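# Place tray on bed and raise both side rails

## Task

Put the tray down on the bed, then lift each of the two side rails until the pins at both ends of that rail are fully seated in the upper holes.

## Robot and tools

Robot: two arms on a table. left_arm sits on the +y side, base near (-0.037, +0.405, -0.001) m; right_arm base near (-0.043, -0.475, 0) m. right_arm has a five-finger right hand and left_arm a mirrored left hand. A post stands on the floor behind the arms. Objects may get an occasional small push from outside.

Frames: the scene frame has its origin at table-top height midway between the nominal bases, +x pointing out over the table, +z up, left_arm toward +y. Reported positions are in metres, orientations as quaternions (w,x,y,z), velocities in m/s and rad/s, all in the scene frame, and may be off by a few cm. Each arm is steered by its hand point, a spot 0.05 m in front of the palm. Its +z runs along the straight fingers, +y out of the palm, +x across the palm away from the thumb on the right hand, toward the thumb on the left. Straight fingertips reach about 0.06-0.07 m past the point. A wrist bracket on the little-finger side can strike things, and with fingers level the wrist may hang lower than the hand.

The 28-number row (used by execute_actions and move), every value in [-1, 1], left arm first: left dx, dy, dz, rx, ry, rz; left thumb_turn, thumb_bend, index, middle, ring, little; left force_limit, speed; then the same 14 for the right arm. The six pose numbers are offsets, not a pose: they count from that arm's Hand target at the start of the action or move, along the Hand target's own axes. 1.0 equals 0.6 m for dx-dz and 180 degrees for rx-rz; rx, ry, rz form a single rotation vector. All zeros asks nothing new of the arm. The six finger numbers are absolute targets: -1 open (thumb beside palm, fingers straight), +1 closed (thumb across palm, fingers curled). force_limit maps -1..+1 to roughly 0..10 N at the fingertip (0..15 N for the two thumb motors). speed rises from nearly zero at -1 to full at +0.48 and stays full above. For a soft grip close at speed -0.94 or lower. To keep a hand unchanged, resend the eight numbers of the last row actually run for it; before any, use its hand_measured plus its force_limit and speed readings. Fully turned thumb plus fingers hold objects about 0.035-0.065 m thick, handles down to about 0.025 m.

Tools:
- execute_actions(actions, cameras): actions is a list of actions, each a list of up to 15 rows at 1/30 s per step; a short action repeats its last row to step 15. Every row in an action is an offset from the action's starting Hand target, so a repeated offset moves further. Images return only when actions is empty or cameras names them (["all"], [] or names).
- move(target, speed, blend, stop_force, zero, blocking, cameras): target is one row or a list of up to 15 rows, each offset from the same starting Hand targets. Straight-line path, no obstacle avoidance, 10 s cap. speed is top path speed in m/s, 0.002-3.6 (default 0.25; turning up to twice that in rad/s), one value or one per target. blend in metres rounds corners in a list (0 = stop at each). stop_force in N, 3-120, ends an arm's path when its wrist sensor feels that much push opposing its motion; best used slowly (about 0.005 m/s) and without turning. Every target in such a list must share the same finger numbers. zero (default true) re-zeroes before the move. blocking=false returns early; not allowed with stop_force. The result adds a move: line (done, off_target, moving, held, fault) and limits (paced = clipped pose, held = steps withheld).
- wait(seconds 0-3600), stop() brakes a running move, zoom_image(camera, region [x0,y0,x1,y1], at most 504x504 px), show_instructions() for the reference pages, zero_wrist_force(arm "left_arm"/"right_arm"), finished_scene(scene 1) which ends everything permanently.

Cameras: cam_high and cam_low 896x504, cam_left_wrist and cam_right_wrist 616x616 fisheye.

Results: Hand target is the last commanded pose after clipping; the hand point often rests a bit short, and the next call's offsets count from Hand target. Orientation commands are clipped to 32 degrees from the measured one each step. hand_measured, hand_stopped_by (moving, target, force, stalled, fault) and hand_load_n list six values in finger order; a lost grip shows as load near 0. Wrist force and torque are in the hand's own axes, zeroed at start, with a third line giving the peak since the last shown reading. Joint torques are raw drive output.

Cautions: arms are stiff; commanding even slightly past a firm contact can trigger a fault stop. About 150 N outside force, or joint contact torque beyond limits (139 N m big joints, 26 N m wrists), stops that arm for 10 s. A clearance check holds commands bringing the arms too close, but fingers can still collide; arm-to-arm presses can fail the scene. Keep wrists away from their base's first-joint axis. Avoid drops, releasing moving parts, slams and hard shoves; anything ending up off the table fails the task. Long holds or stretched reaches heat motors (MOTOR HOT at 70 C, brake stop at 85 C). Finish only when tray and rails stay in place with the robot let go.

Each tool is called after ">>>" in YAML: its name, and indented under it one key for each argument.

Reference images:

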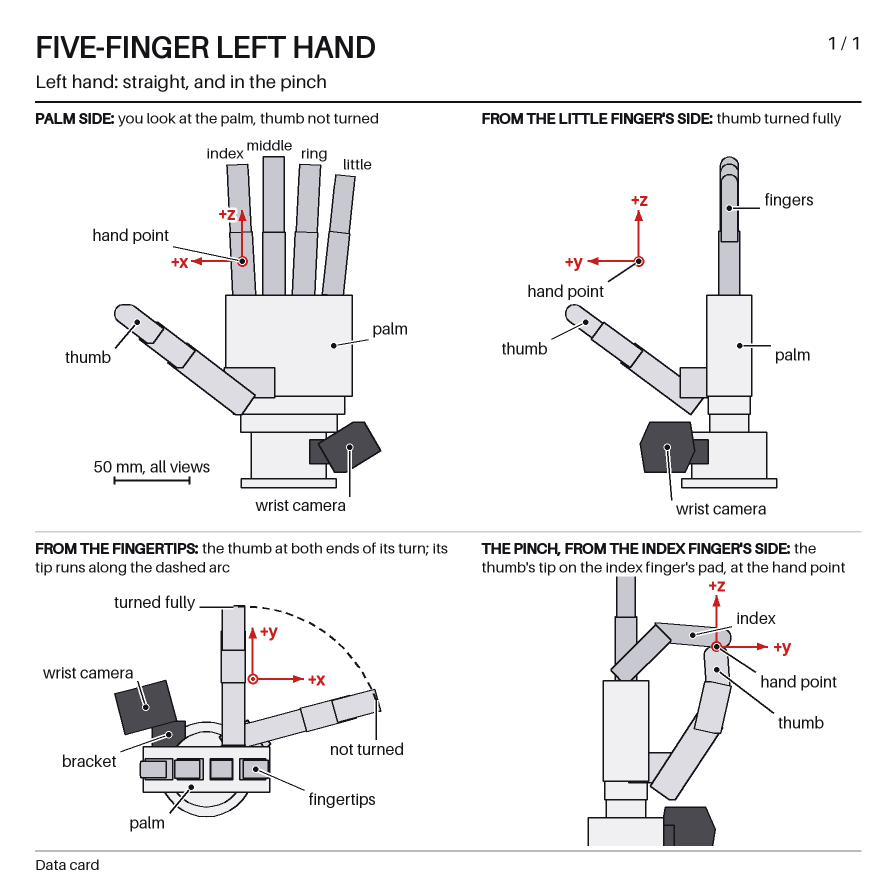

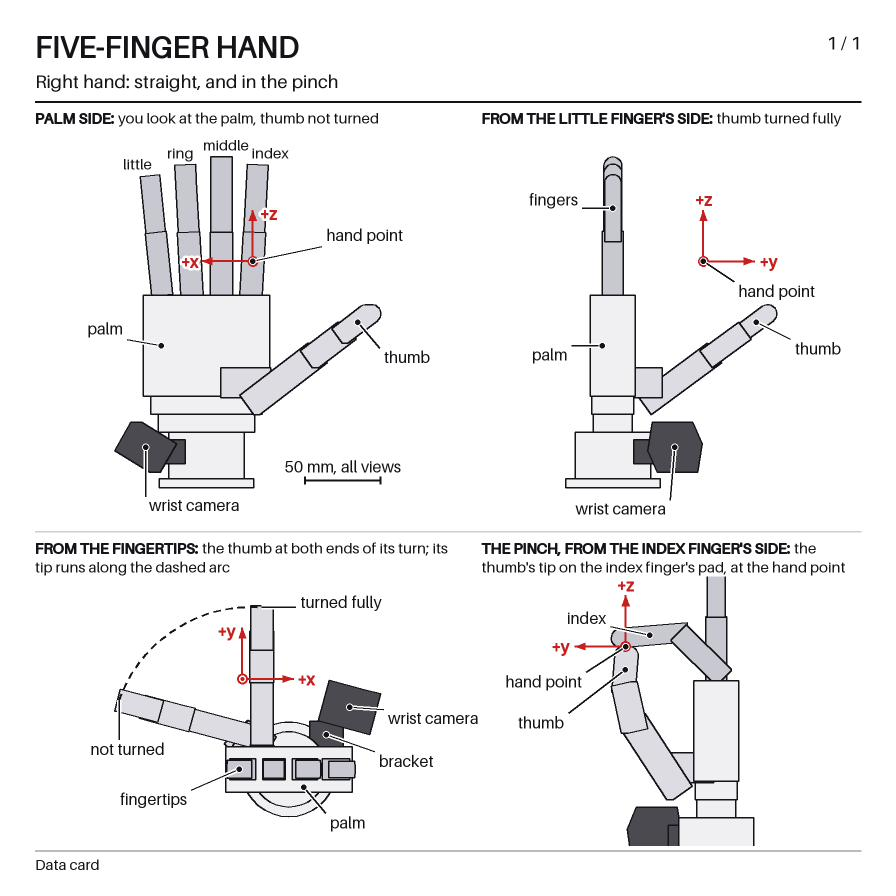

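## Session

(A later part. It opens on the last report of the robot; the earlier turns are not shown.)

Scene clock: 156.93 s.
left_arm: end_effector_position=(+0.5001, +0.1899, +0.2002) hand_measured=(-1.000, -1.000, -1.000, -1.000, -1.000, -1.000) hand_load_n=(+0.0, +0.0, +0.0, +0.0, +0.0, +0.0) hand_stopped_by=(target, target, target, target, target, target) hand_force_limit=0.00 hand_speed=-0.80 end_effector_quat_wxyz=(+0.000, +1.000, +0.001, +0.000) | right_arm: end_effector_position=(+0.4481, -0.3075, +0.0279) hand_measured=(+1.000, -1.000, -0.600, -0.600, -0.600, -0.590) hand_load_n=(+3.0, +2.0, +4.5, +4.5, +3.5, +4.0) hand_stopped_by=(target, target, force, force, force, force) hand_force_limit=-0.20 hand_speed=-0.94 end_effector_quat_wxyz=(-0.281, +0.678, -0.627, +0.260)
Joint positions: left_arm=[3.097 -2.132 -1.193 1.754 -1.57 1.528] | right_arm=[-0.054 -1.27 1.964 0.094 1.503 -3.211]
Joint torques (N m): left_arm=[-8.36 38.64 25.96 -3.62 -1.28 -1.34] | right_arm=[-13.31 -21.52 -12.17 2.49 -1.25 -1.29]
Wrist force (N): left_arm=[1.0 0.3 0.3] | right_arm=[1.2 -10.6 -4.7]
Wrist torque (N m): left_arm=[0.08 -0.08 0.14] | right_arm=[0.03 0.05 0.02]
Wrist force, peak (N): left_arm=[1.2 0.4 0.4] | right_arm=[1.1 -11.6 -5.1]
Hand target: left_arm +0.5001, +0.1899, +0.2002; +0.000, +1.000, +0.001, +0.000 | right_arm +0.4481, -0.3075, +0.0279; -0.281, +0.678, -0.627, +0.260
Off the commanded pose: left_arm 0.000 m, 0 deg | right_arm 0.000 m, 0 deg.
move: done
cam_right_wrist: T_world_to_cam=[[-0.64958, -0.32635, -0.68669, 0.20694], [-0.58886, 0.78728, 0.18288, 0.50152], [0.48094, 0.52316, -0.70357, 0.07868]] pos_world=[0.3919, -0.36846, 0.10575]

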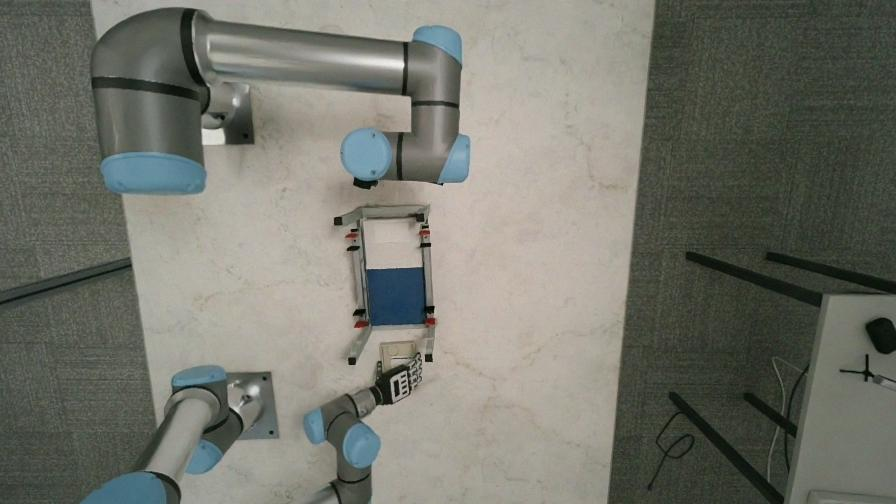

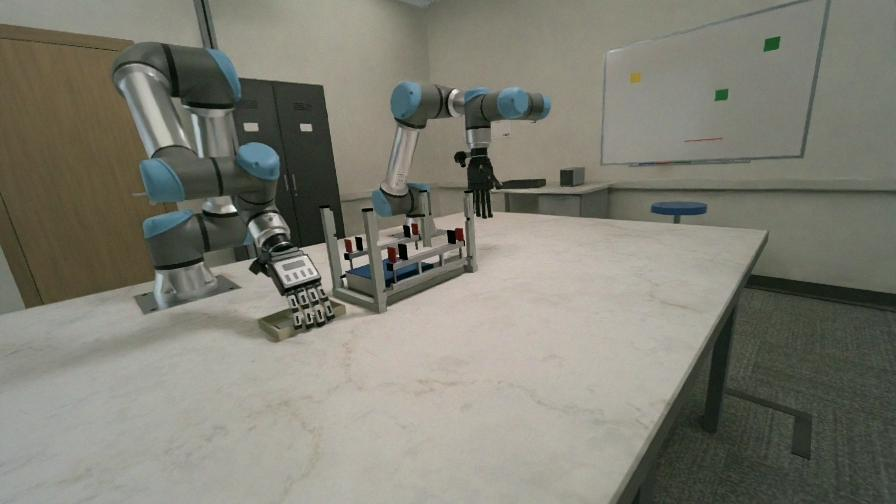

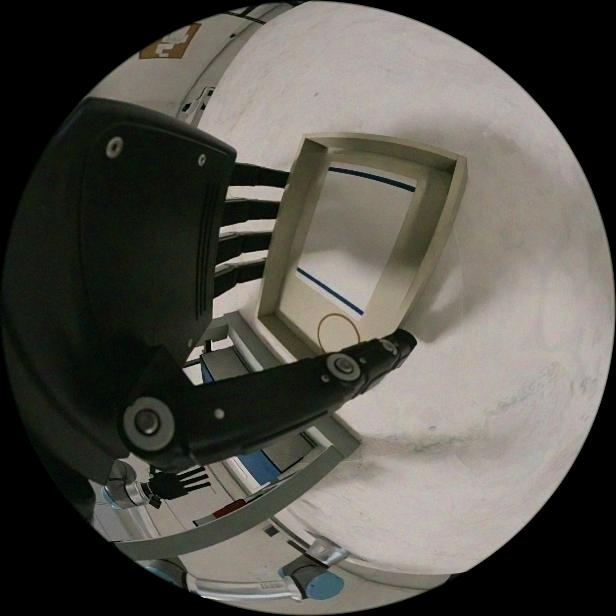

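>>> move:
  target: [0,0,0,0,0,0,-1,-1,-1,-1,-1,-1,0,-0.8,0,-0.0177,-0.0177,0,0,0,1,-1,-0.4,-0.4,-0.4,-0.4,-0.2,-0.94]
  cameras: ["cam_high","cam_low","cam_right_wrist"]
  speed: 0.02

>>> zoom_image:
  camera: "cam_low"
  region: [220, 200, 380, 360]

Scene clock: 159.57 s.
left_arm: end_effector_position=(+0.5001, +0.1899, +0.2002) hand_measured=(-1.000, -1.000, -1.000, -1.000, -1.000, -1.000) hand_load_n=(+0.0, +0.0, +0.0, +0.0, +0.0, +0.0) hand_stopped_by=(target, target, target, target, target, target) hand_force_limit=0.00 hand_speed=-0.80 end_effector_quat_wxyz=(+0.000, +1.000, +0.001, +0.000) | right_arm: end_effector_position=(+0.4481, -0.3075, +0.0428) hand_measured=(+1.000, -1.000, -0.600, -0.600, -0.600, -0.590) hand_load_n=(+4.0, +2.0, +4.0, +3.0, +2.0, +3.0) hand_stopped_by=(target, target, force, force, force, force) hand_force_limit=-0.20 hand_speed=-0.94 end_effector_quat_wxyz=(-0.281, +0.678, -0.627, +0.260)
Joint positions: left_arm=[3.097 -2.132 -1.193 1.754 -1.57 1.528] | right_arm=[-0.054 -1.294 1.948 0.133 1.503 -3.211]
Joint torques (N m): left_arm=[-7.62 37.87 25.67 -3.53 -1.47 -1.52] | right_arm=[-6.24 -37.5 -21.63 2.58 1.57 0.97]
Wrist force (N): left_arm=[1.1 0.5 0.0] | right_arm=[1.3 0.9 1.4]
Wrist torque (N m): left_arm=[0.13 -0.11 0.14] | right_arm=[0.14 -0.15 0.47]
Wrist force, peak (N): left_arm=[1.3 0.2 0.4] | right_arm=[1.1 -11.7 -5.4]
Hand target: left_arm +0.5001, +0.1899, +0.2002; +0.000, +1.000, +0.001, +0.000 | right_arm +0.4481, -0.3075, +0.0429; -0.281, +0.678, -0.627, +0.260
Off the commanded pose: left_arm 0.000 m, 0 deg | right_arm 0.000 m, 0 deg.
move: done
cam_right_wrist: T_world_to_cam=[[-0.64961, -0.32638, -0.68664, 0.21717], [-0.58885, 0.78729, 0.18287, 0.49879], [0.4809, 0.52312, -0.70362, 0.08917]] pos_world=[0.3919, -0.36846, 0.12065]

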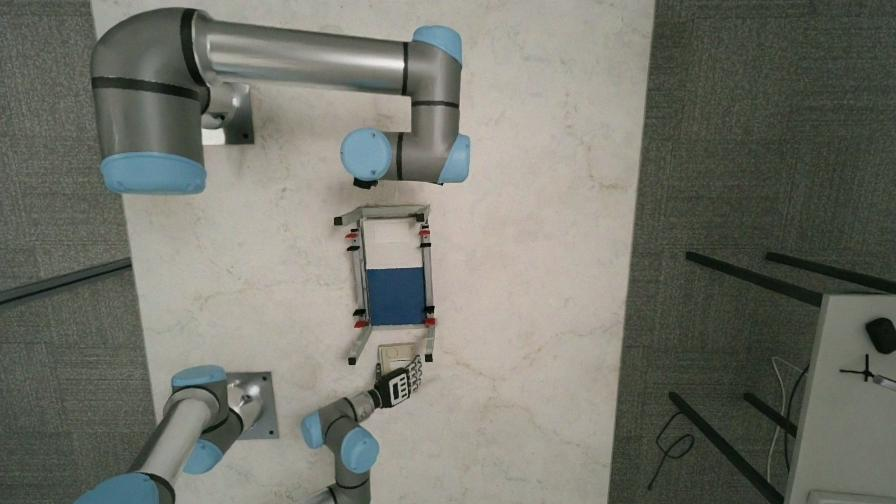

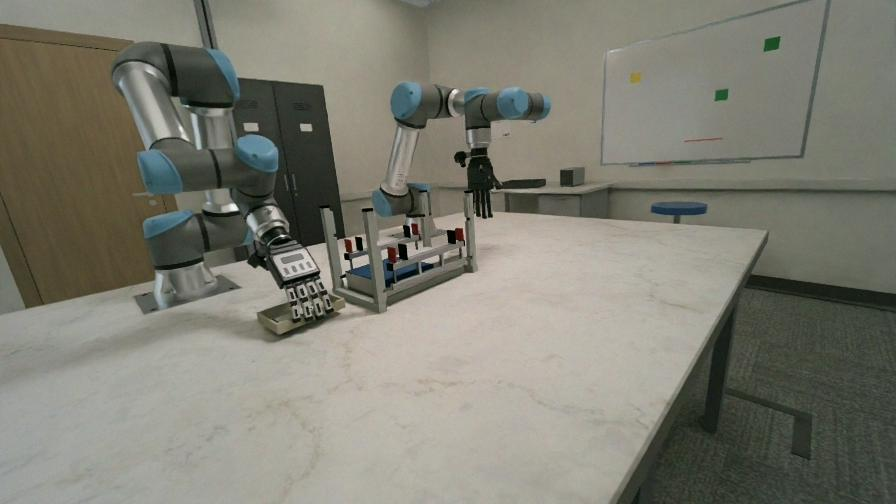

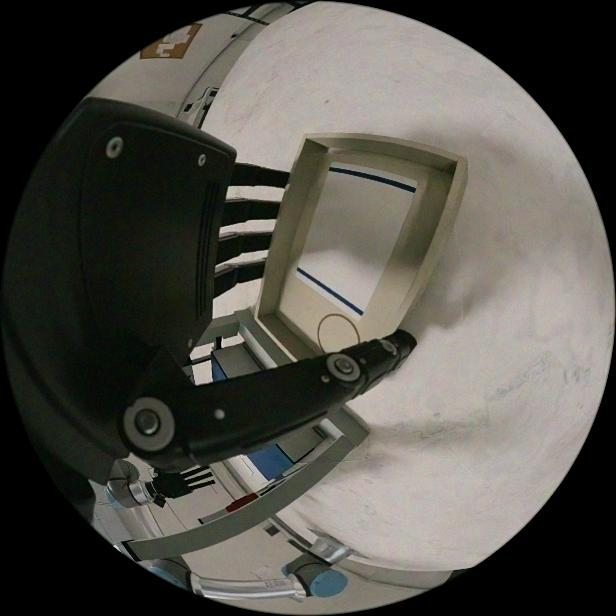

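Scaled by 3.150.

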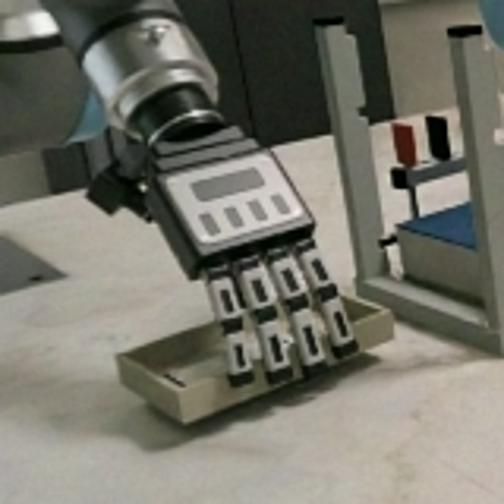

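>>> move:
  target: [0,0,0,0,0,0,-1,-1,-1,-1,-1,-1,0,-0.8,0,0,0,0,0,0,1,-1,-0.36,-0.36,-0.36,-0.36,0.0,-0.95]
  cameras: []

>>> move:
  target:
    - [-0.1333,-0.2333,-0.2167,0,0,0,-1,-1,-1,-1,-1,-1,0,-0.8,0,-0.3028,-0.3028,0,0,0,1,-1,-0.36,-0.36,-0.36,-0.36,0.0,-0.95]
    - [-0.1333,-0.2333,-0.2167,0,0,0,-1,-1,-1,-1,-1,-1,0,-0.8,-0.4967,-0.3318,-0.2738,0,0.00786,0.00786,1,-1,-0.36,-0.36,-0.36,-0.36,0.0,-0.95]
  cameras: ["all"]
  speed: 0.12
  blend: 0.03

Scene clock: 168.10 s.
left_arm: end_effector_position=(+0.5001, +0.1899, +0.2002) hand_measured=(-1.000, -1.000, -1.000, -1.000, -1.000, -1.000) hand_load_n=(+0.0, +0.0, +0.0, +0.0, +0.0, +0.0) hand_stopped_by=(target, target, target, target, target, target) hand_force_limit=0.00 hand_speed=-0.80 end_effector_quat_wxyz=(+0.000, +1.000, +0.001, +0.000) | right_arm: end_effector_position=(+0.4481, -0.3075, +0.0429) hand_measured=(+1.000, -1.000, -0.592, -0.588, -0.578, -0.562) hand_load_n=(+8.0, +3.0, +4.5, +4.5, +5.0, +5.5) hand_stopped_by=(target, target, force, force, force, force) hand_force_limit=0.00 hand_speed=-0.95 end_effector_quat_wxyz=(-0.281, +0.678, -0.627, +0.260)
Joint positions: left_arm=[3.097 -2.132 -1.193 1.754 -1.57 1.528] | right_arm=[-0.054 -1.294 1.948 0.133 1.503 -3.211]
Joint torques (N m): left_arm=[-8.49 38.56 26.66 -3.56 -1.2 -1.48] | right_arm=[11.18 -37.61 -23.16 2.65 1.58 1.13]
Wrist force (N): left_arm=[1.3 0.4 0.3] | right_arm=[1.2 0.9 1.5]
Wrist torque (N m): left_arm=[0.10 -0.12 0.15] | right_arm=[0.13 -0.14 0.47]
Wrist force, peak (N): left_arm=[1.4 0.3 0.4] | right_arm=[1.5 1.1 1.7]
Hand target: left_arm +0.5001, +0.1899, +0.2002; +0.000, +1.000, +0.001, +0.000 | right_arm +0.4481, -0.3075, +0.0429; -0.281, +0.678, -0.627, +0.260
Off the commanded pose: left_arm 0.000 m, 0 deg | right_arm 0.000 m, 0 deg.
move: done

Scene clock: 173.43 s.
left_arm: end_effector_position=(+0.4199, +0.3299, +0.3301) hand_measured=(-1.000, -1.000, -1.000, -1.000, -1.000, -1.000) hand_load_n=(+0.0, +0.0, +0.0, +0.0, +0.0, +0.0) hand_stopped_by=(target, target, target, target, target, target) hand_force_limit=0.00 hand_speed=-0.80 end_effector_quat_wxyz=(+0.000, +1.000, +0.001, +0.000) | right_arm: end_effector_position=(+0.4492, -0.0084, +0.2997) hand_measured=(+1.000, -1.000, -0.592, -0.588, -0.578, -0.562) hand_load_n=(+8.0, +3.0, +4.5, +5.0, +4.5, +5.5) hand_stopped_by=(target, target, force, force, force, force) hand_force_limit=0.00 hand_speed=-0.95 end_effector_quat_wxyz=(-0.276, +0.667, -0.639, +0.265) end_effector_velocity=(+0.000, +0.002, +0.002) end_effector_angular_velocity=(+0.005, -0.002, +0.000)
Joint positions: left_arm=[3.423 -1.838 -1.282 1.549 -1.57 1.854] | right_arm=[0.6 -0.987 0.818 1.046 1.977 -2.698]
Joint velocities: left_arm=[within noise] | right_arm=[0.001 0.001 -0.006 0.001 -0.001 0.003]
Joint torques (N m): left_arm=[7.94 40.48 27.07 -4.39 1.67 1.26] | right_arm=[12.72 -38.96 -27.36 3.26 2.37 1.61]
Wrist force (N): left_arm=[1.1 -0.3 0.1] | right_arm=[1.3 0.7 1.9]
Wrist torque (N m): left_arm=[0.05 -0.11 0.00] | right_arm=[0.06 -0.17 0.31]
Wrist force, peak (N): left_arm=[1.2 0.7 0.8] | right_arm=[1.3 1.6 2.1]
Hand target: left_arm +0.4199, +0.3299, +0.3301; +0.000, +1.000, +0.001, +0.000 | right_arm +0.4492, -0.0083, +0.2997; -0.276, +0.667, -0.639, +0.265
Off the commanded pose: left_arm 0.000 m, 0 deg | right_arm 0.000 m, 0 deg.
move: done
cam_left_wrist: T_world_to_cam=[[0.27002, 0.96283, 0.00636, -0.43207], [0.80258, -0.22872, 0.55095, -0.45124], [0.53193, -0.14366, -0.83451, 0.21035]] pos_world=[0.36693, 0.34302, 0.42689]
cam_right_wrist: T_world_to_cam=[[-0.66054, -0.30347, -0.68672, 0.49699], [-0.56102, 0.80735, 0.18286, 0.20459], [0.49893, 0.50606, -0.70354, 0.10456]] pos_world=[0.39089, -0.06727, 0.37745]

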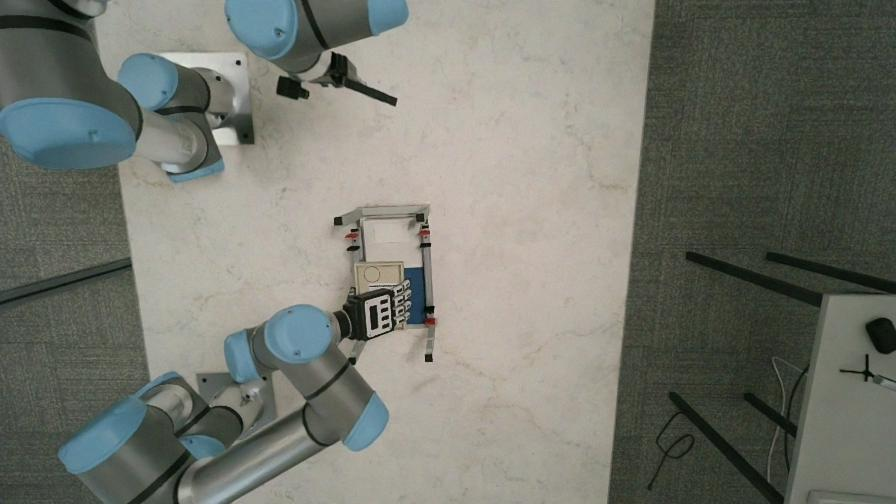

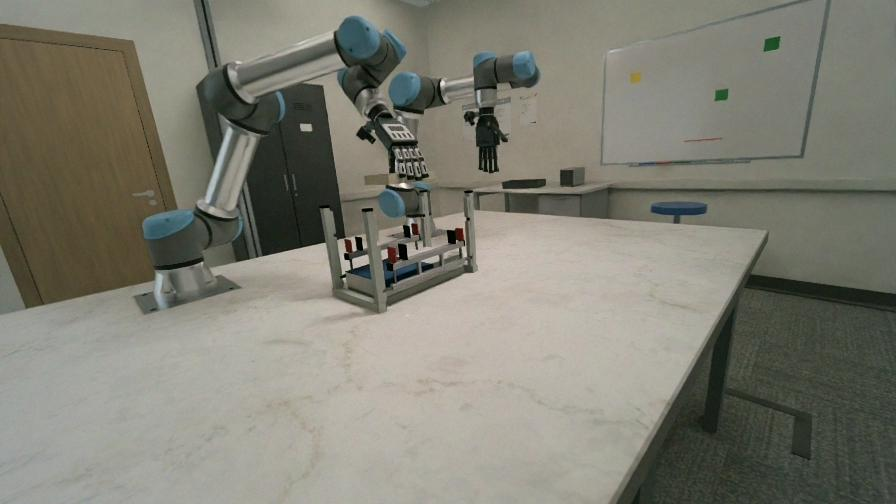

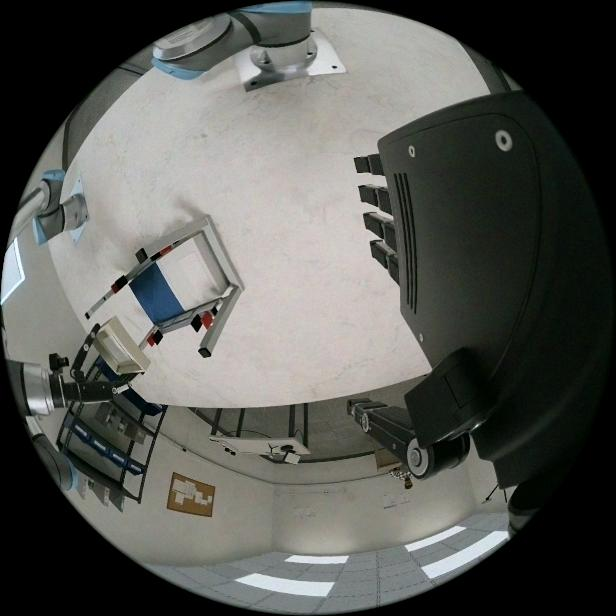

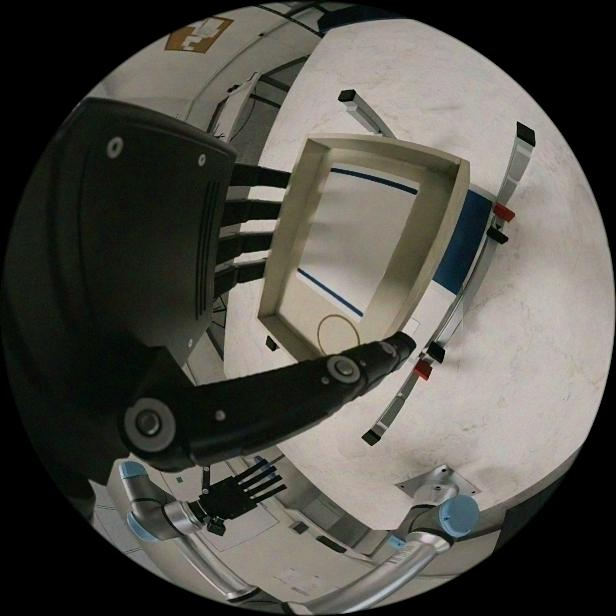

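>>> move:
  target: [0,0,0,0,0,0,-1,-1,-1,-1,-1,-1,0,-0.8,0,0.2082,0.2042,0,0,0,1,-1,-0.36,-0.36,-0.36,-0.36,0.0,-0.95]
  cameras: ["all"]
  speed: 0.1

>>> zoom_image:
  camera: "cam_high"
  region: [320, 190, 470, 370]

>>> zoom_image:
  camera: "cam_low"
  region: [310, 170, 490, 330]

>>> zoom_image:
  camera: "cam_left_wrist"
  region: [20, 180, 270, 430]

Scene clock: 178.53 s.
left_arm: end_effector_position=(+0.4199, +0.3299, +0.3301) hand_measured=(-1.000, -1.000, -1.000, -1.000, -1.000, -1.000) hand_load_n=(+0.0, +0.0, +0.0, +0.0, +0.0, +0.0) hand_stopped_by=(target, target, target, target, target, target) hand_force_limit=0.00 hand_speed=-0.80 end_effector_quat_wxyz=(+0.000, +1.000, +0.001, +0.000) | right_arm: end_effector_position=(+0.4476, -0.0085, +0.1248) hand_measured=(+1.000, -1.000, -0.592, -0.588, -0.578, -0.562) hand_load_n=(+8.0, +3.0, +5.0, +4.5, +5.0, +5.5) hand_stopped_by=(target, target, force, force, force, force) hand_force_limit=0.00 hand_speed=-0.95 end_effector_quat_wxyz=(-0.276, +0.667, -0.639, +0.265)
Joint positions: left_arm=[3.423 -1.838 -1.282 1.549 -1.57 1.854] | right_arm=[0.602 -0.965 1.234 0.61 1.978 -2.697]
Joint torques (N m): left_arm=[8.59 40.62 27.98 -4.29 1.43 1.29] | right_arm=[12.73 -39.05 -13.67 -1.55 -0.83 -1.58]
Wrist force (N): left_arm=[0.9 -0.1 0.0] | right_arm=[1.5 0.7 1.5]
Wrist torque (N m): left_arm=[0.07 -0.08 -0.01] | right_arm=[0.09 -0.18 0.35]
Wrist force, peak (N): left_arm=[1.4 -0.2 -0.1] | right_arm=[1.6 1.3 2.0]
Hand target: left_arm +0.4199, +0.3299, +0.3301; +0.000, +1.000, +0.001, +0.000 | right_arm +0.4476, -0.0085, +0.1247; -0.276, +0.667, -0.639, +0.265
Off the commanded pose: left_arm 0.000 m, 0 deg | right_arm 0.000 m, 0 deg.
move: done
cam_left_wrist: T_world_to_cam=[[0.27002, 0.96283, 0.00636, -0.43207], [0.80258, -0.22872, 0.55095, -0.45124], [0.53193, -0.14366, -0.83451, 0.21035]] pos_world=[0.36693, 0.34302, 0.42689]
cam_right_wrist: T_world_to_cam=[[-0.66065, -0.30344, -0.68664, 0.37589], [-0.56091, 0.80743, 0.18286, 0.2357], [0.49892, 0.50595, -0.70363, -0.01755]] pos_world=[0.3893, -0.06737, 0.20265]

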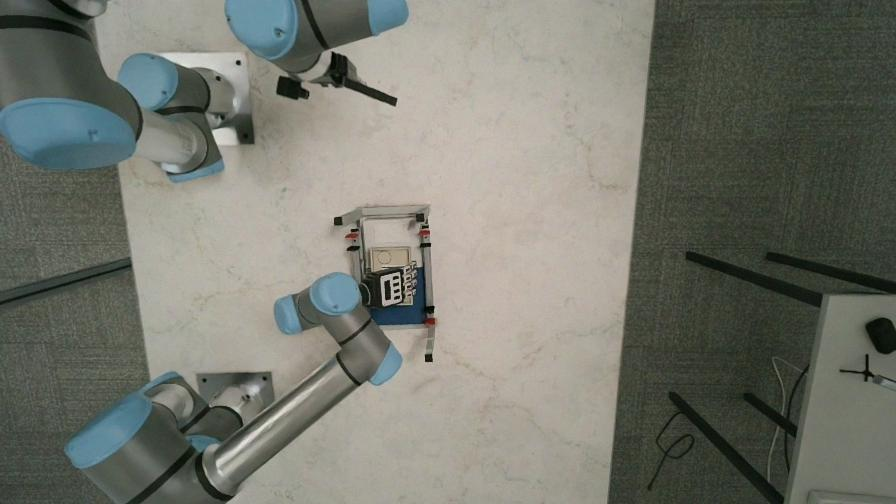

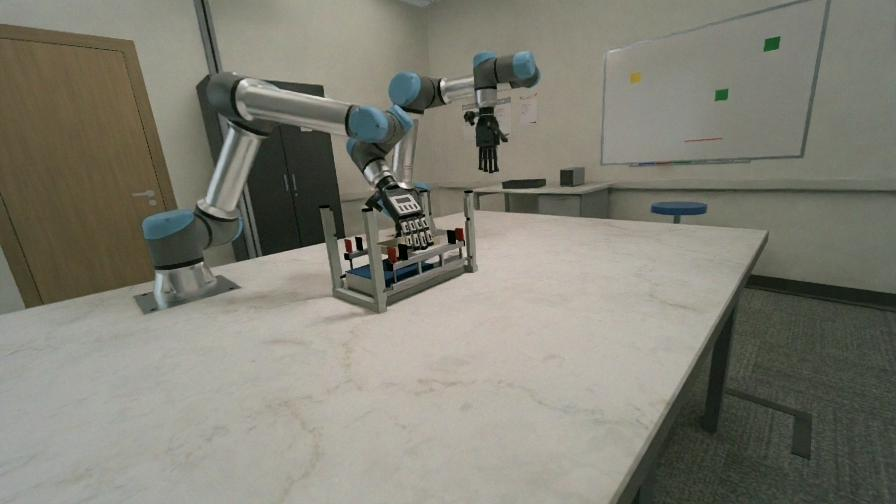

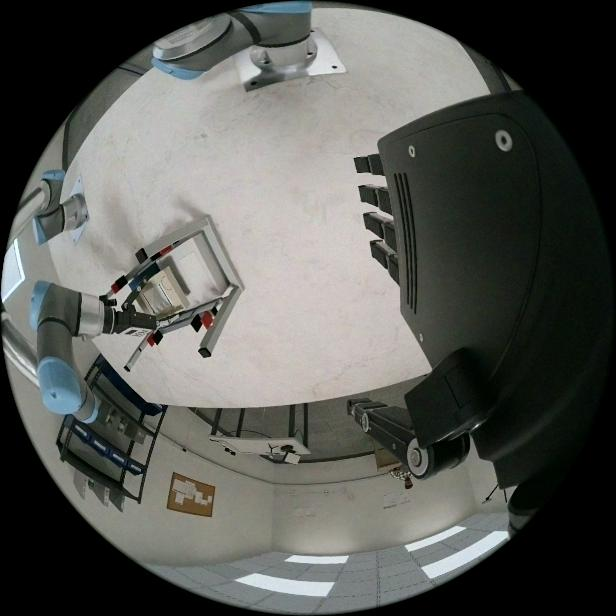

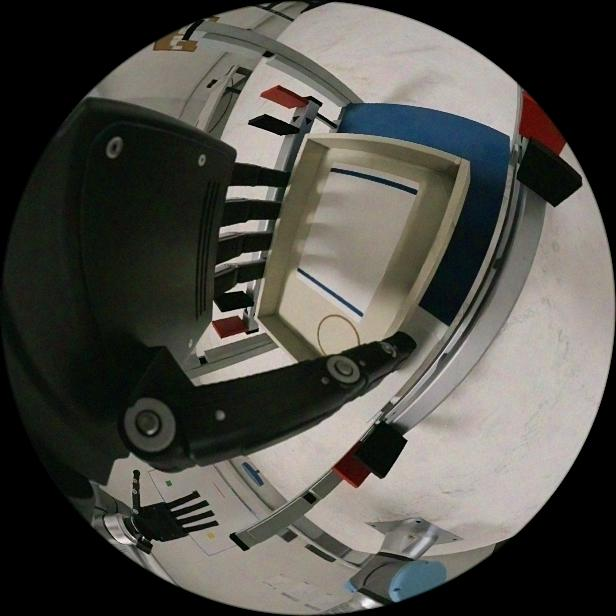

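Scaled by 2.800.

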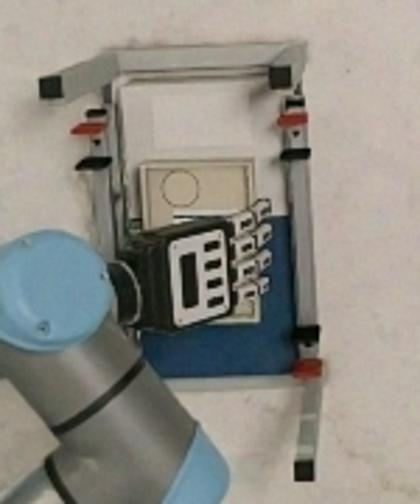

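Scaled by 2.800.

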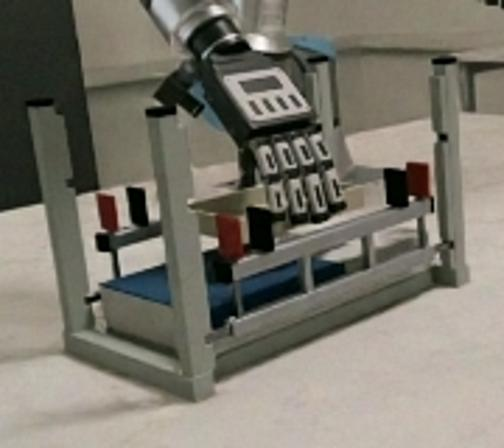

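Scaled by 2.016 from the camera's image (finer frame: 880x880).

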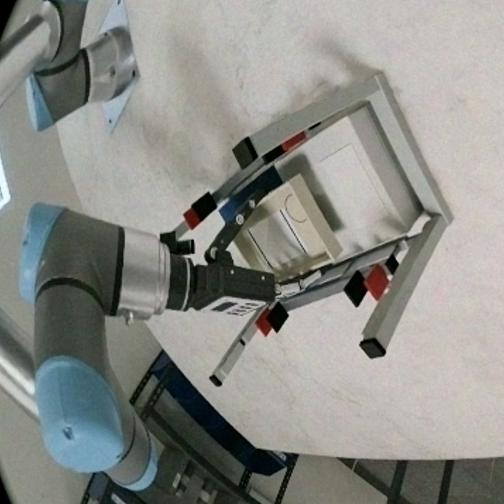

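>>> move:
  target: [0,0,0,0,0,0,-1,-1,-1,-1,-1,-1,0,-0.8,0,0.053,0.053,0,0,0,1,-1,-0.36,-0.36,-0.36,-0.36,0.0,-0.95]
  cameras: ["all"]
  speed: 0.015
  stop_force: 4

>>> zoom_image:
  camera: "cam_high"
  region: [320, 190, 470, 370]

>>> zoom_image:
  camera: "cam_low"
  region: [310, 170, 490, 330]

Scene clock: 184.30 s.
left_arm: end_effector_position=(+0.4199, +0.3299, +0.3301) hand_measured=(-1.000, -1.000, -1.000, -1.000, -1.000, -1.000) hand_load_n=(+0.0, +0.0, +0.0, +0.0, +0.0, +0.0) hand_stopped_by=(target, target, target, target, target, target) hand_force_limit=0.00 hand_speed=-0.80 end_effector_quat_wxyz=(+0.000, +1.000, +0.001, +0.000) | right_arm: end_effector_position=(+0.4476, -0.0085, +0.0890) hand_measured=(+1.000, -1.000, -0.592, -0.588, -0.578, -0.562) hand_load_n=(+8.0, +2.5, +5.0, +5.0, +5.0, +5.5) hand_stopped_by=(target, target, force, force, force, force) hand_force_limit=0.00 hand_speed=-0.95 end_effector_quat_wxyz=(-0.276, +0.667, -0.639, +0.265)
Joint positions: left_arm=[3.423 -1.838 -1.282 1.549 -1.57 1.854] | right_arm=[0.602 -0.939 1.286 0.532 1.978 -2.697]
Joint torques (N m): left_arm=[8.26 41.59 26.65 -4.13 1.53 1.23] | right_arm=[-11.5 -55.27 -25.73 3.04 -0.61 -0.8]
Wrist force (N): left_arm=[1.1 -0.2 0.2] | right_arm=[1.9 1.0 1.4]
Wrist torque (N m): left_arm=[0.05 -0.10 0.00] | right_arm=[0.13 -0.26 0.41]
Wrist force, peak (N): left_arm=[1.4 0.1 0.1] | right_arm=[1.1 -10.3 -10.3]
Hand target: left_arm +0.4199, +0.3299, +0.3301; +0.000, +1.000, +0.001, +0.000 | right_arm +0.4476, -0.0085, +0.0890; -0.276, +0.667, -0.639, +0.265 (not the last commanded pose)
Off the commanded pose: left_arm 0.000 m, 0 deg | right_arm 0.009 m, 0 deg.
move: contact (right_arm)
cam_left_wrist: T_world_to_cam=[[0.27002, 0.96283, 0.00636, -0.43207], [0.80258, -0.22872, 0.55095, -0.45124], [0.53193, -0.14366, -0.83451, 0.21035]] pos_world=[0.36693, 0.34302, 0.42689]
cam_right_wrist: T_world_to_cam=[[-0.66066, -0.3035, -0.6866, 0.3513], [-0.56096, 0.80739, 0.18288, 0.24226], [0.49885, 0.50597, -0.70366, -0.04271]] pos_world=[0.3893, -0.06737, 0.16685]

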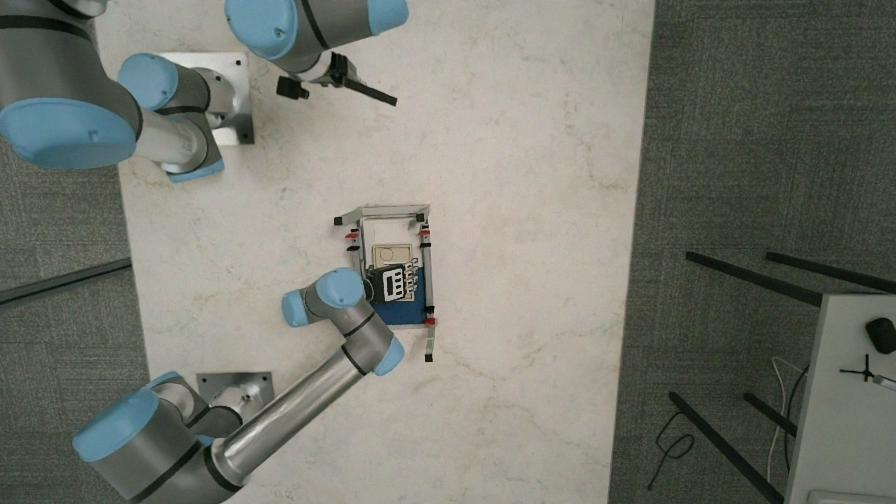

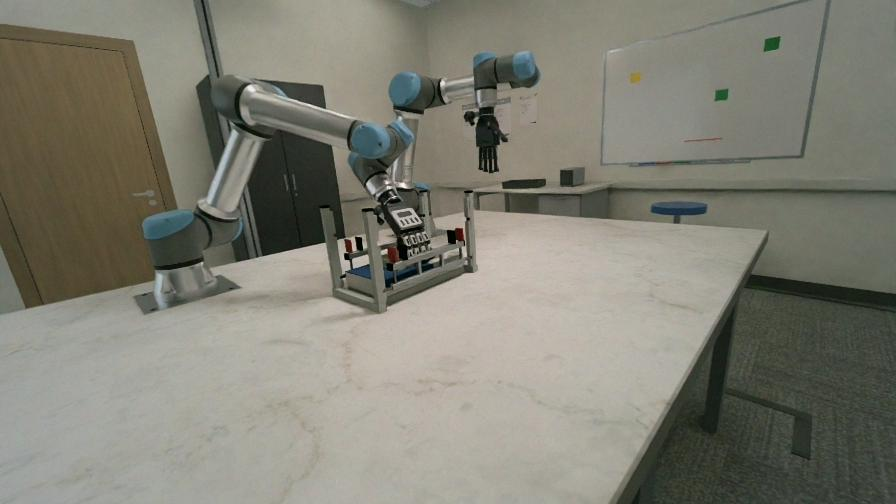

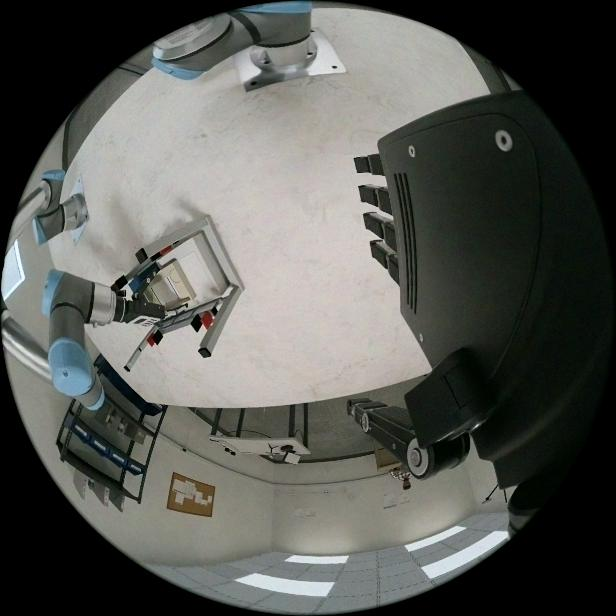

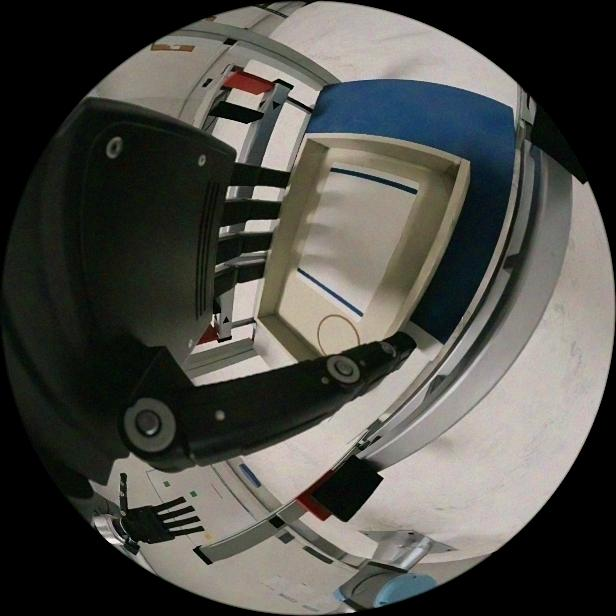

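Scaled by 2.800.

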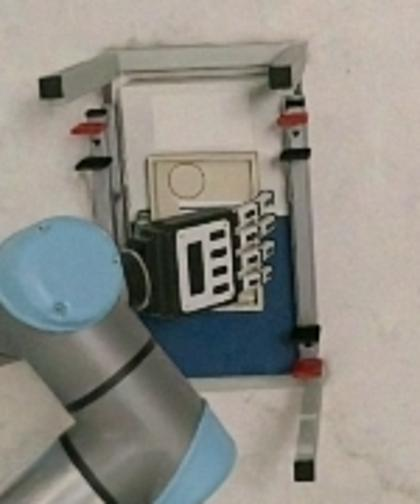

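Scaled by 2.800.

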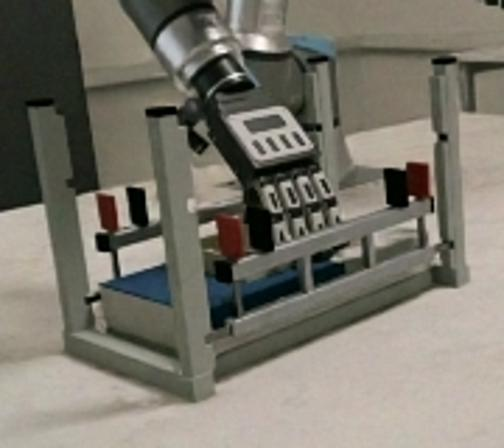

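>>> move:
  target: [0,0,0,0,0,0,-1,-1,-1,-1,-1,-1,0,-0.8,0,0.006,0.006,0,0,0,1,-1,-0.36,-0.36,-0.36,-0.36,0.0,-0.95]
  cameras: []
  speed: 0.003
  stop_force: 4

Scene clock: 186.43 s.
left_arm: end_effector_position=(+0.4199, +0.3299, +0.3301) hand_measured=(-1.000, -1.000, -1.000, -1.000, -1.000, -1.000) hand_load_n=(+0.0, +0.0, +0.0, +0.5, +0.0, +0.0) hand_stopped_by=(target, target, target, target, target, target) hand_force_limit=0.00 hand_speed=-0.80 end_effector_quat_wxyz=(+0.000, +1.000, +0.001, +0.000) | right_arm: end_effector_position=(+0.4476, -0.0085, +0.0887) hand_measured=(+1.000, -1.000, -0.592, -0.588, -0.578, -0.562) hand_load_n=(+8.0, +3.0, +5.0, +5.0, +5.0, +5.5) hand_stopped_by=(target, target, force, force, force, force) hand_force_limit=0.00 hand_speed=-0.95 end_effector_quat_wxyz=(-0.276, +0.667, -0.639, +0.265)
Joint positions: left_arm=[3.423 -1.838 -1.282 1.549 -1.57 1.854] | right_arm=[0.602 -0.938 1.286 0.531 1.978 -2.697]
Joint torques (N m): left_arm=[7.72 40.88 25.95 -4.29 1.51 1.33] | right_arm=[-11.34 -46.35 -22.93 3.65 -0.46 0.26]
Wrist force (N): left_arm=[1.0 -0.2 0.1] | right_arm=[1.1 -5.8 -4.4]
Wrist torque (N m): left_arm=[0.06 -0.10 0.00] | right_arm=[0.04 -0.01 0.15]
Wrist force, peak (N): left_arm=[1.4 0.0 0.0] | right_arm=[1.8 -6.3 -5.9]
Hand target: left_arm +0.4199, +0.3299, +0.3301; +0.000, +1.000, +0.001, +0.000 | right_arm +0.4476, -0.0085, +0.0887; -0.276, +0.667, -0.639, +0.265 (not the last commanded pose)
Off the commanded pose: left_arm 0.000 m, 0 deg | right_arm 0.005 m, 0 deg.
move: contact (right_arm)

>>> move:
  target: [0,0,0,0,0,0,-1,-1,-1,-1,-1,-1,0,-0.8,0,0,0,0,0,0,1,-1,-1,-1,-1,-1,0.0,-0.9]
  cameras: ["cam_right_wrist"]

Scene clock: 189.73 s.
left_arm: end_effector_position=(+0.4199, +0.3299, +0.3301) hand_measured=(-1.000, -1.000, -1.000, -1.000, -1.000, -1.000) hand_load_n=(+0.0, +0.0, +0.0, +0.0, +0.0, +0.0) hand_stopped_by=(target, target, target, target, target, target) hand_force_limit=0.00 hand_speed=-0.80 end_effector_quat_wxyz=(+0.000, +1.000, +0.001, +0.000) | right_arm: end_effector_position=(+0.4476, -0.0085, +0.0887) hand_measured=(+1.000, -1.000, -0.990, -0.980, -0.986, -1.000) hand_load_n=(+0.0, +0.0, -13.0, -16.0, -14.0, +0.0) hand_stopped_by=(target, target, stalled, stalled, stalled, target) hand_force_limit=0.00 hand_speed=-0.90 end_effector_quat_wxyz=(-0.276, +0.667, -0.639, +0.265)
Joint positions: left_arm=[3.423 -1.838 -1.282 1.549 -1.57 1.854] | right_arm=[0.602 -0.938 1.286 0.531 1.978 -2.697]
Joint torques (N m): left_arm=[7.58 40.65 27.37 -4.3 1.53 1.3] | right_arm=[-11.64 -50.95 -36.57 -10.89 6.79 0.25]
Wrist force (N): left_arm=[1.2 -0.1 -0.1] | right_arm=[2.0 34.6 -17.0]
Wrist torque (N m): left_arm=[0.08 -0.13 0.00] | right_arm=[-0.08 0.22 1.16]
Wrist force, peak (N): left_arm=[1.4 -0.2 0.2] | right_arm=[2.4 35.3 -16.0]
Hand target: left_arm +0.4199, +0.3299, +0.3301; +0.000, +1.000, +0.001, +0.000 | right_arm +0.4476, -0.0085, +0.0887; -0.276, +0.667, -0.639, +0.265
Off the commanded pose: left_arm 0.000 m, 0 deg | right_arm 0.000 m, 0 deg.
move: done
cam_right_wrist: T_world_to_cam=[[-0.6606, -0.30347, -0.68667, 0.35108], [-0.56103, 0.80733, 0.18293, 0.24233], [0.49886, 0.50608, -0.70358, -0.04293]] pos_world=[0.3893, -0.06737, 0.16655]

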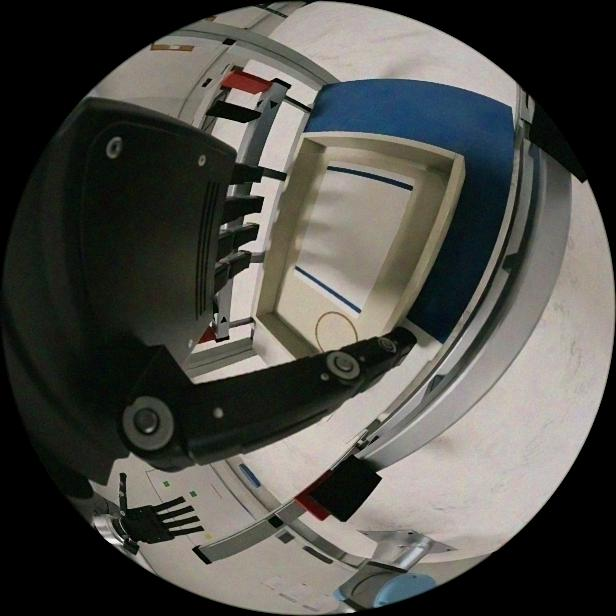

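>>> move:
  target: [0,0,0,0,0,0,-1,-1,-1,-1,-1,-1,0,-0.8,0,0,0,0,0,0,1,-1,-0.78,-0.78,-0.78,-0.78,0.0,-0.9]
  cameras: ["cam_right_wrist","cam_high"]

Scene clock: 191.57 s.
left_arm: end_effector_position=(+0.4199, +0.3299, +0.3301) hand_measured=(-1.000, -1.000, -1.000, -1.000, -1.000, -1.000) hand_load_n=(+0.0, +0.0, +0.0, +0.0, +0.0, +0.0) hand_stopped_by=(target, target, target, target, target, target) hand_force_limit=0.00 hand_speed=-0.80 end_effector_quat_wxyz=(+0.000, +1.000, +0.001, +0.000) | right_arm: end_effector_position=(+0.4476, -0.0085, +0.0887) hand_measured=(+1.000, -1.000, -0.780, -0.780, -0.780, -0.780) hand_load_n=(+0.0, +0.0, +0.0, +0.0, +0.0, +0.0) hand_stopped_by=(target, target, target, target, target, target) hand_force_limit=0.00 hand_speed=-0.90 end_effector_quat_wxyz=(-0.276, +0.667, -0.639, +0.265)
Joint positions: left_arm=[3.423 -1.838 -1.282 1.549 -1.57 1.854] | right_arm=[0.602 -0.938 1.286 0.531 1.978 -2.697]
Joint torques (N m): left_arm=[7.8 39.52 26.36 -4.09 1.57 1.36] | right_arm=[-11.18 -50.91 -11.38 2.99 -1.04 0.21]
Wrist force (N): left_arm=[1.2 -0.2 0.2] | right_arm=[1.7 -2.4 0.0]
Wrist torque (N m): left_arm=[0.05 -0.12 0.01] | right_arm=[-0.28 -0.18 0.31]
Wrist force, peak (N): left_arm=[1.4 -0.1 0.1] | right_arm=[2.2 35.9 -16.4]
Hand target: left_arm +0.4199, +0.3299, +0.3301; +0.000, +1.000, +0.001, +0.000 | right_arm +0.4476, -0.0085, +0.0887; -0.276, +0.667, -0.639, +0.265
Off the commanded pose: left_arm 0.000 m, 0 deg | right_arm 0.000 m, 0 deg.
move: done
cam_right_wrist: T_world_to_cam=[[-0.66054, -0.30347, -0.68672, 0.35107], [-0.56102, 0.80735, 0.18286, 0.24234], [0.49893, 0.50606, -0.70354, -0.04297]] pos_world=[0.3893, -0.06737, 0.16655]
Images, in order (width x height): cam_high 896x504, cam_right_wrist 616x616.

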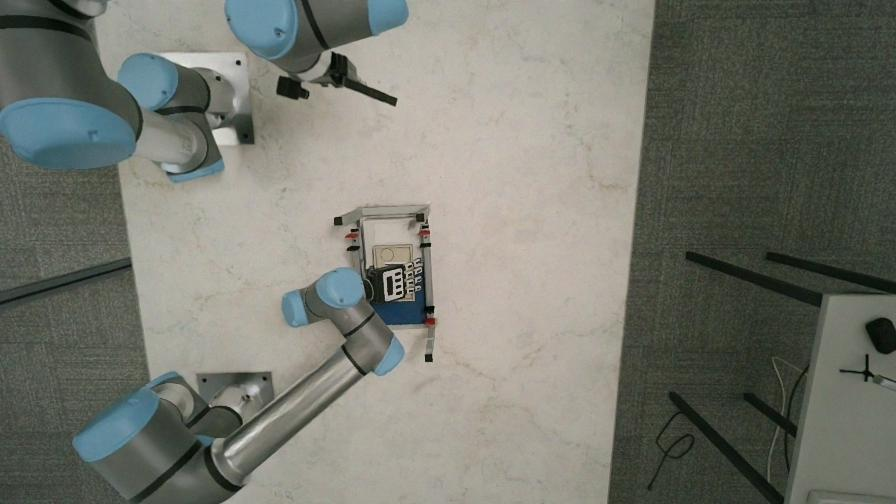

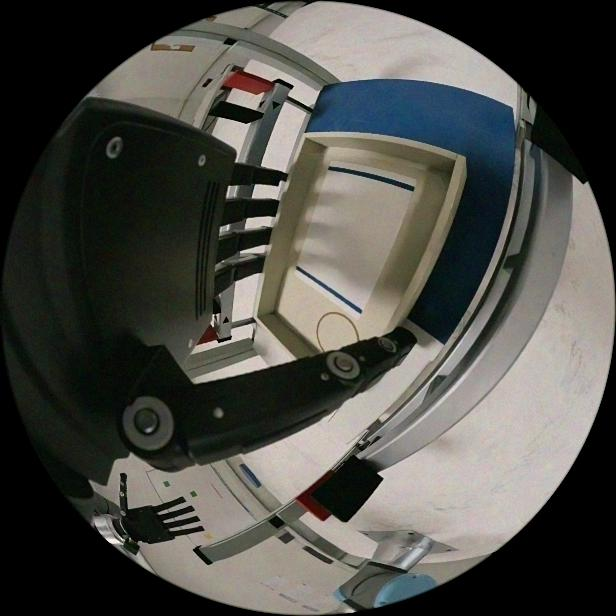

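>>> move:
  target:
    - [0,0,0,0,0,0,-1,-1,-1,-1,-1,-1,0,-0.8,0,0.0059,-0.0059,0,0,0,1,-1,-0.78,-0.78,-0.78,-0.78,0.0,-0.9]
    - [0,0,0,0,0,0,-1,-1,-1,-1,-1,-1,0,-0.8,0,-0.0259,-0.0377,0,0,0,1,-1,-0.78,-0.78,-0.78,-0.78,0.0,-0.9]
  cameras: ["cam_right_wrist","cam_high"]
  speed: 0.03

Scene clock: 196.00 s.
left_arm: end_effector_position=(+0.4199, +0.3299, +0.3301) hand_measured=(-1.000, -1.000, -1.000, -1.000, -1.000, -1.000) hand_load_n=(+0.5, +0.0, +0.0, +0.0, +0.0, +0.0) hand_stopped_by=(target, target, target, target, target, target) hand_force_limit=0.00 hand_speed=-0.80 end_effector_quat_wxyz=(+0.000, +1.000, +0.001, +0.000) | right_arm: end_effector_position=(+0.4426, -0.0087, +0.1156) hand_measured=(+1.000, -1.000, -0.780, -0.780, -0.780, -0.780) hand_load_n=(+0.0, +0.0, +0.0, +0.0, +0.0, +0.0) hand_stopped_by=(target, target, target, target, target, target) hand_force_limit=0.00 hand_speed=-0.90 end_effector_quat_wxyz=(-0.276, +0.667, -0.639, +0.265)
Joint positions: left_arm=[3.423 -1.838 -1.282 1.549 -1.57 1.854] | right_arm=[0.607 -0.967 1.262 0.585 1.981 -2.693]
Joint torques (N m): left_arm=[7.79 40.24 26.65 -4.04 1.41 1.15] | right_arm=[13.16 -53.63 -24.26 3.05 2.22 1.65]
Wrist force (N): left_arm=[1.1 -0.3 0.2] | right_arm=[1.6 -2.3 0.1]
Wrist torque (N m): left_arm=[0.04 -0.11 0.01] | right_arm=[-0.28 -0.16 0.26]
Wrist force, peak (N): left_arm=[1.4 -0.1 -0.1] | right_arm=[2.0 -2.6 0.3]
Hand target: left_arm +0.4199, +0.3299, +0.3301; +0.000, +1.000, +0.001, +0.000 | right_arm +0.4426, -0.0087, +0.1157; -0.276, +0.667, -0.639, +0.265
Off the commanded pose: left_arm 0.000 m, 0 deg | right_arm 0.000 m, 0 deg.
move: done
cam_right_wrist: T_world_to_cam=[[-0.66051, -0.30343, -0.68677, 0.36611], [-0.56103, 0.80734, 0.18288, 0.2348], [0.49897, 0.50609, -0.70349, -0.02154]] pos_world=[0.38429, -0.06757, 0.19335]
Images, in order (width x height): cam_high 896x504, cam_right_wrist 616x616.

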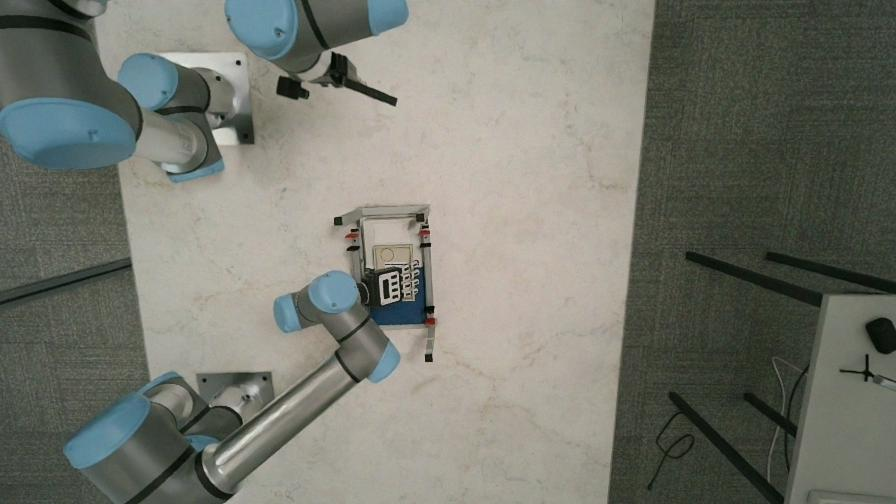

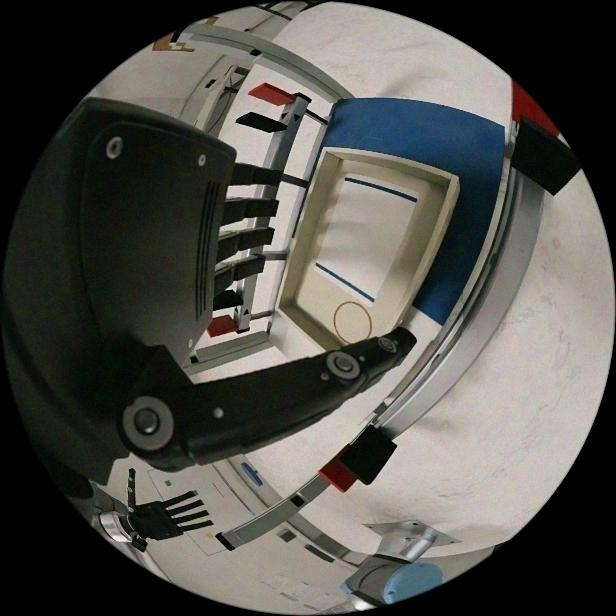

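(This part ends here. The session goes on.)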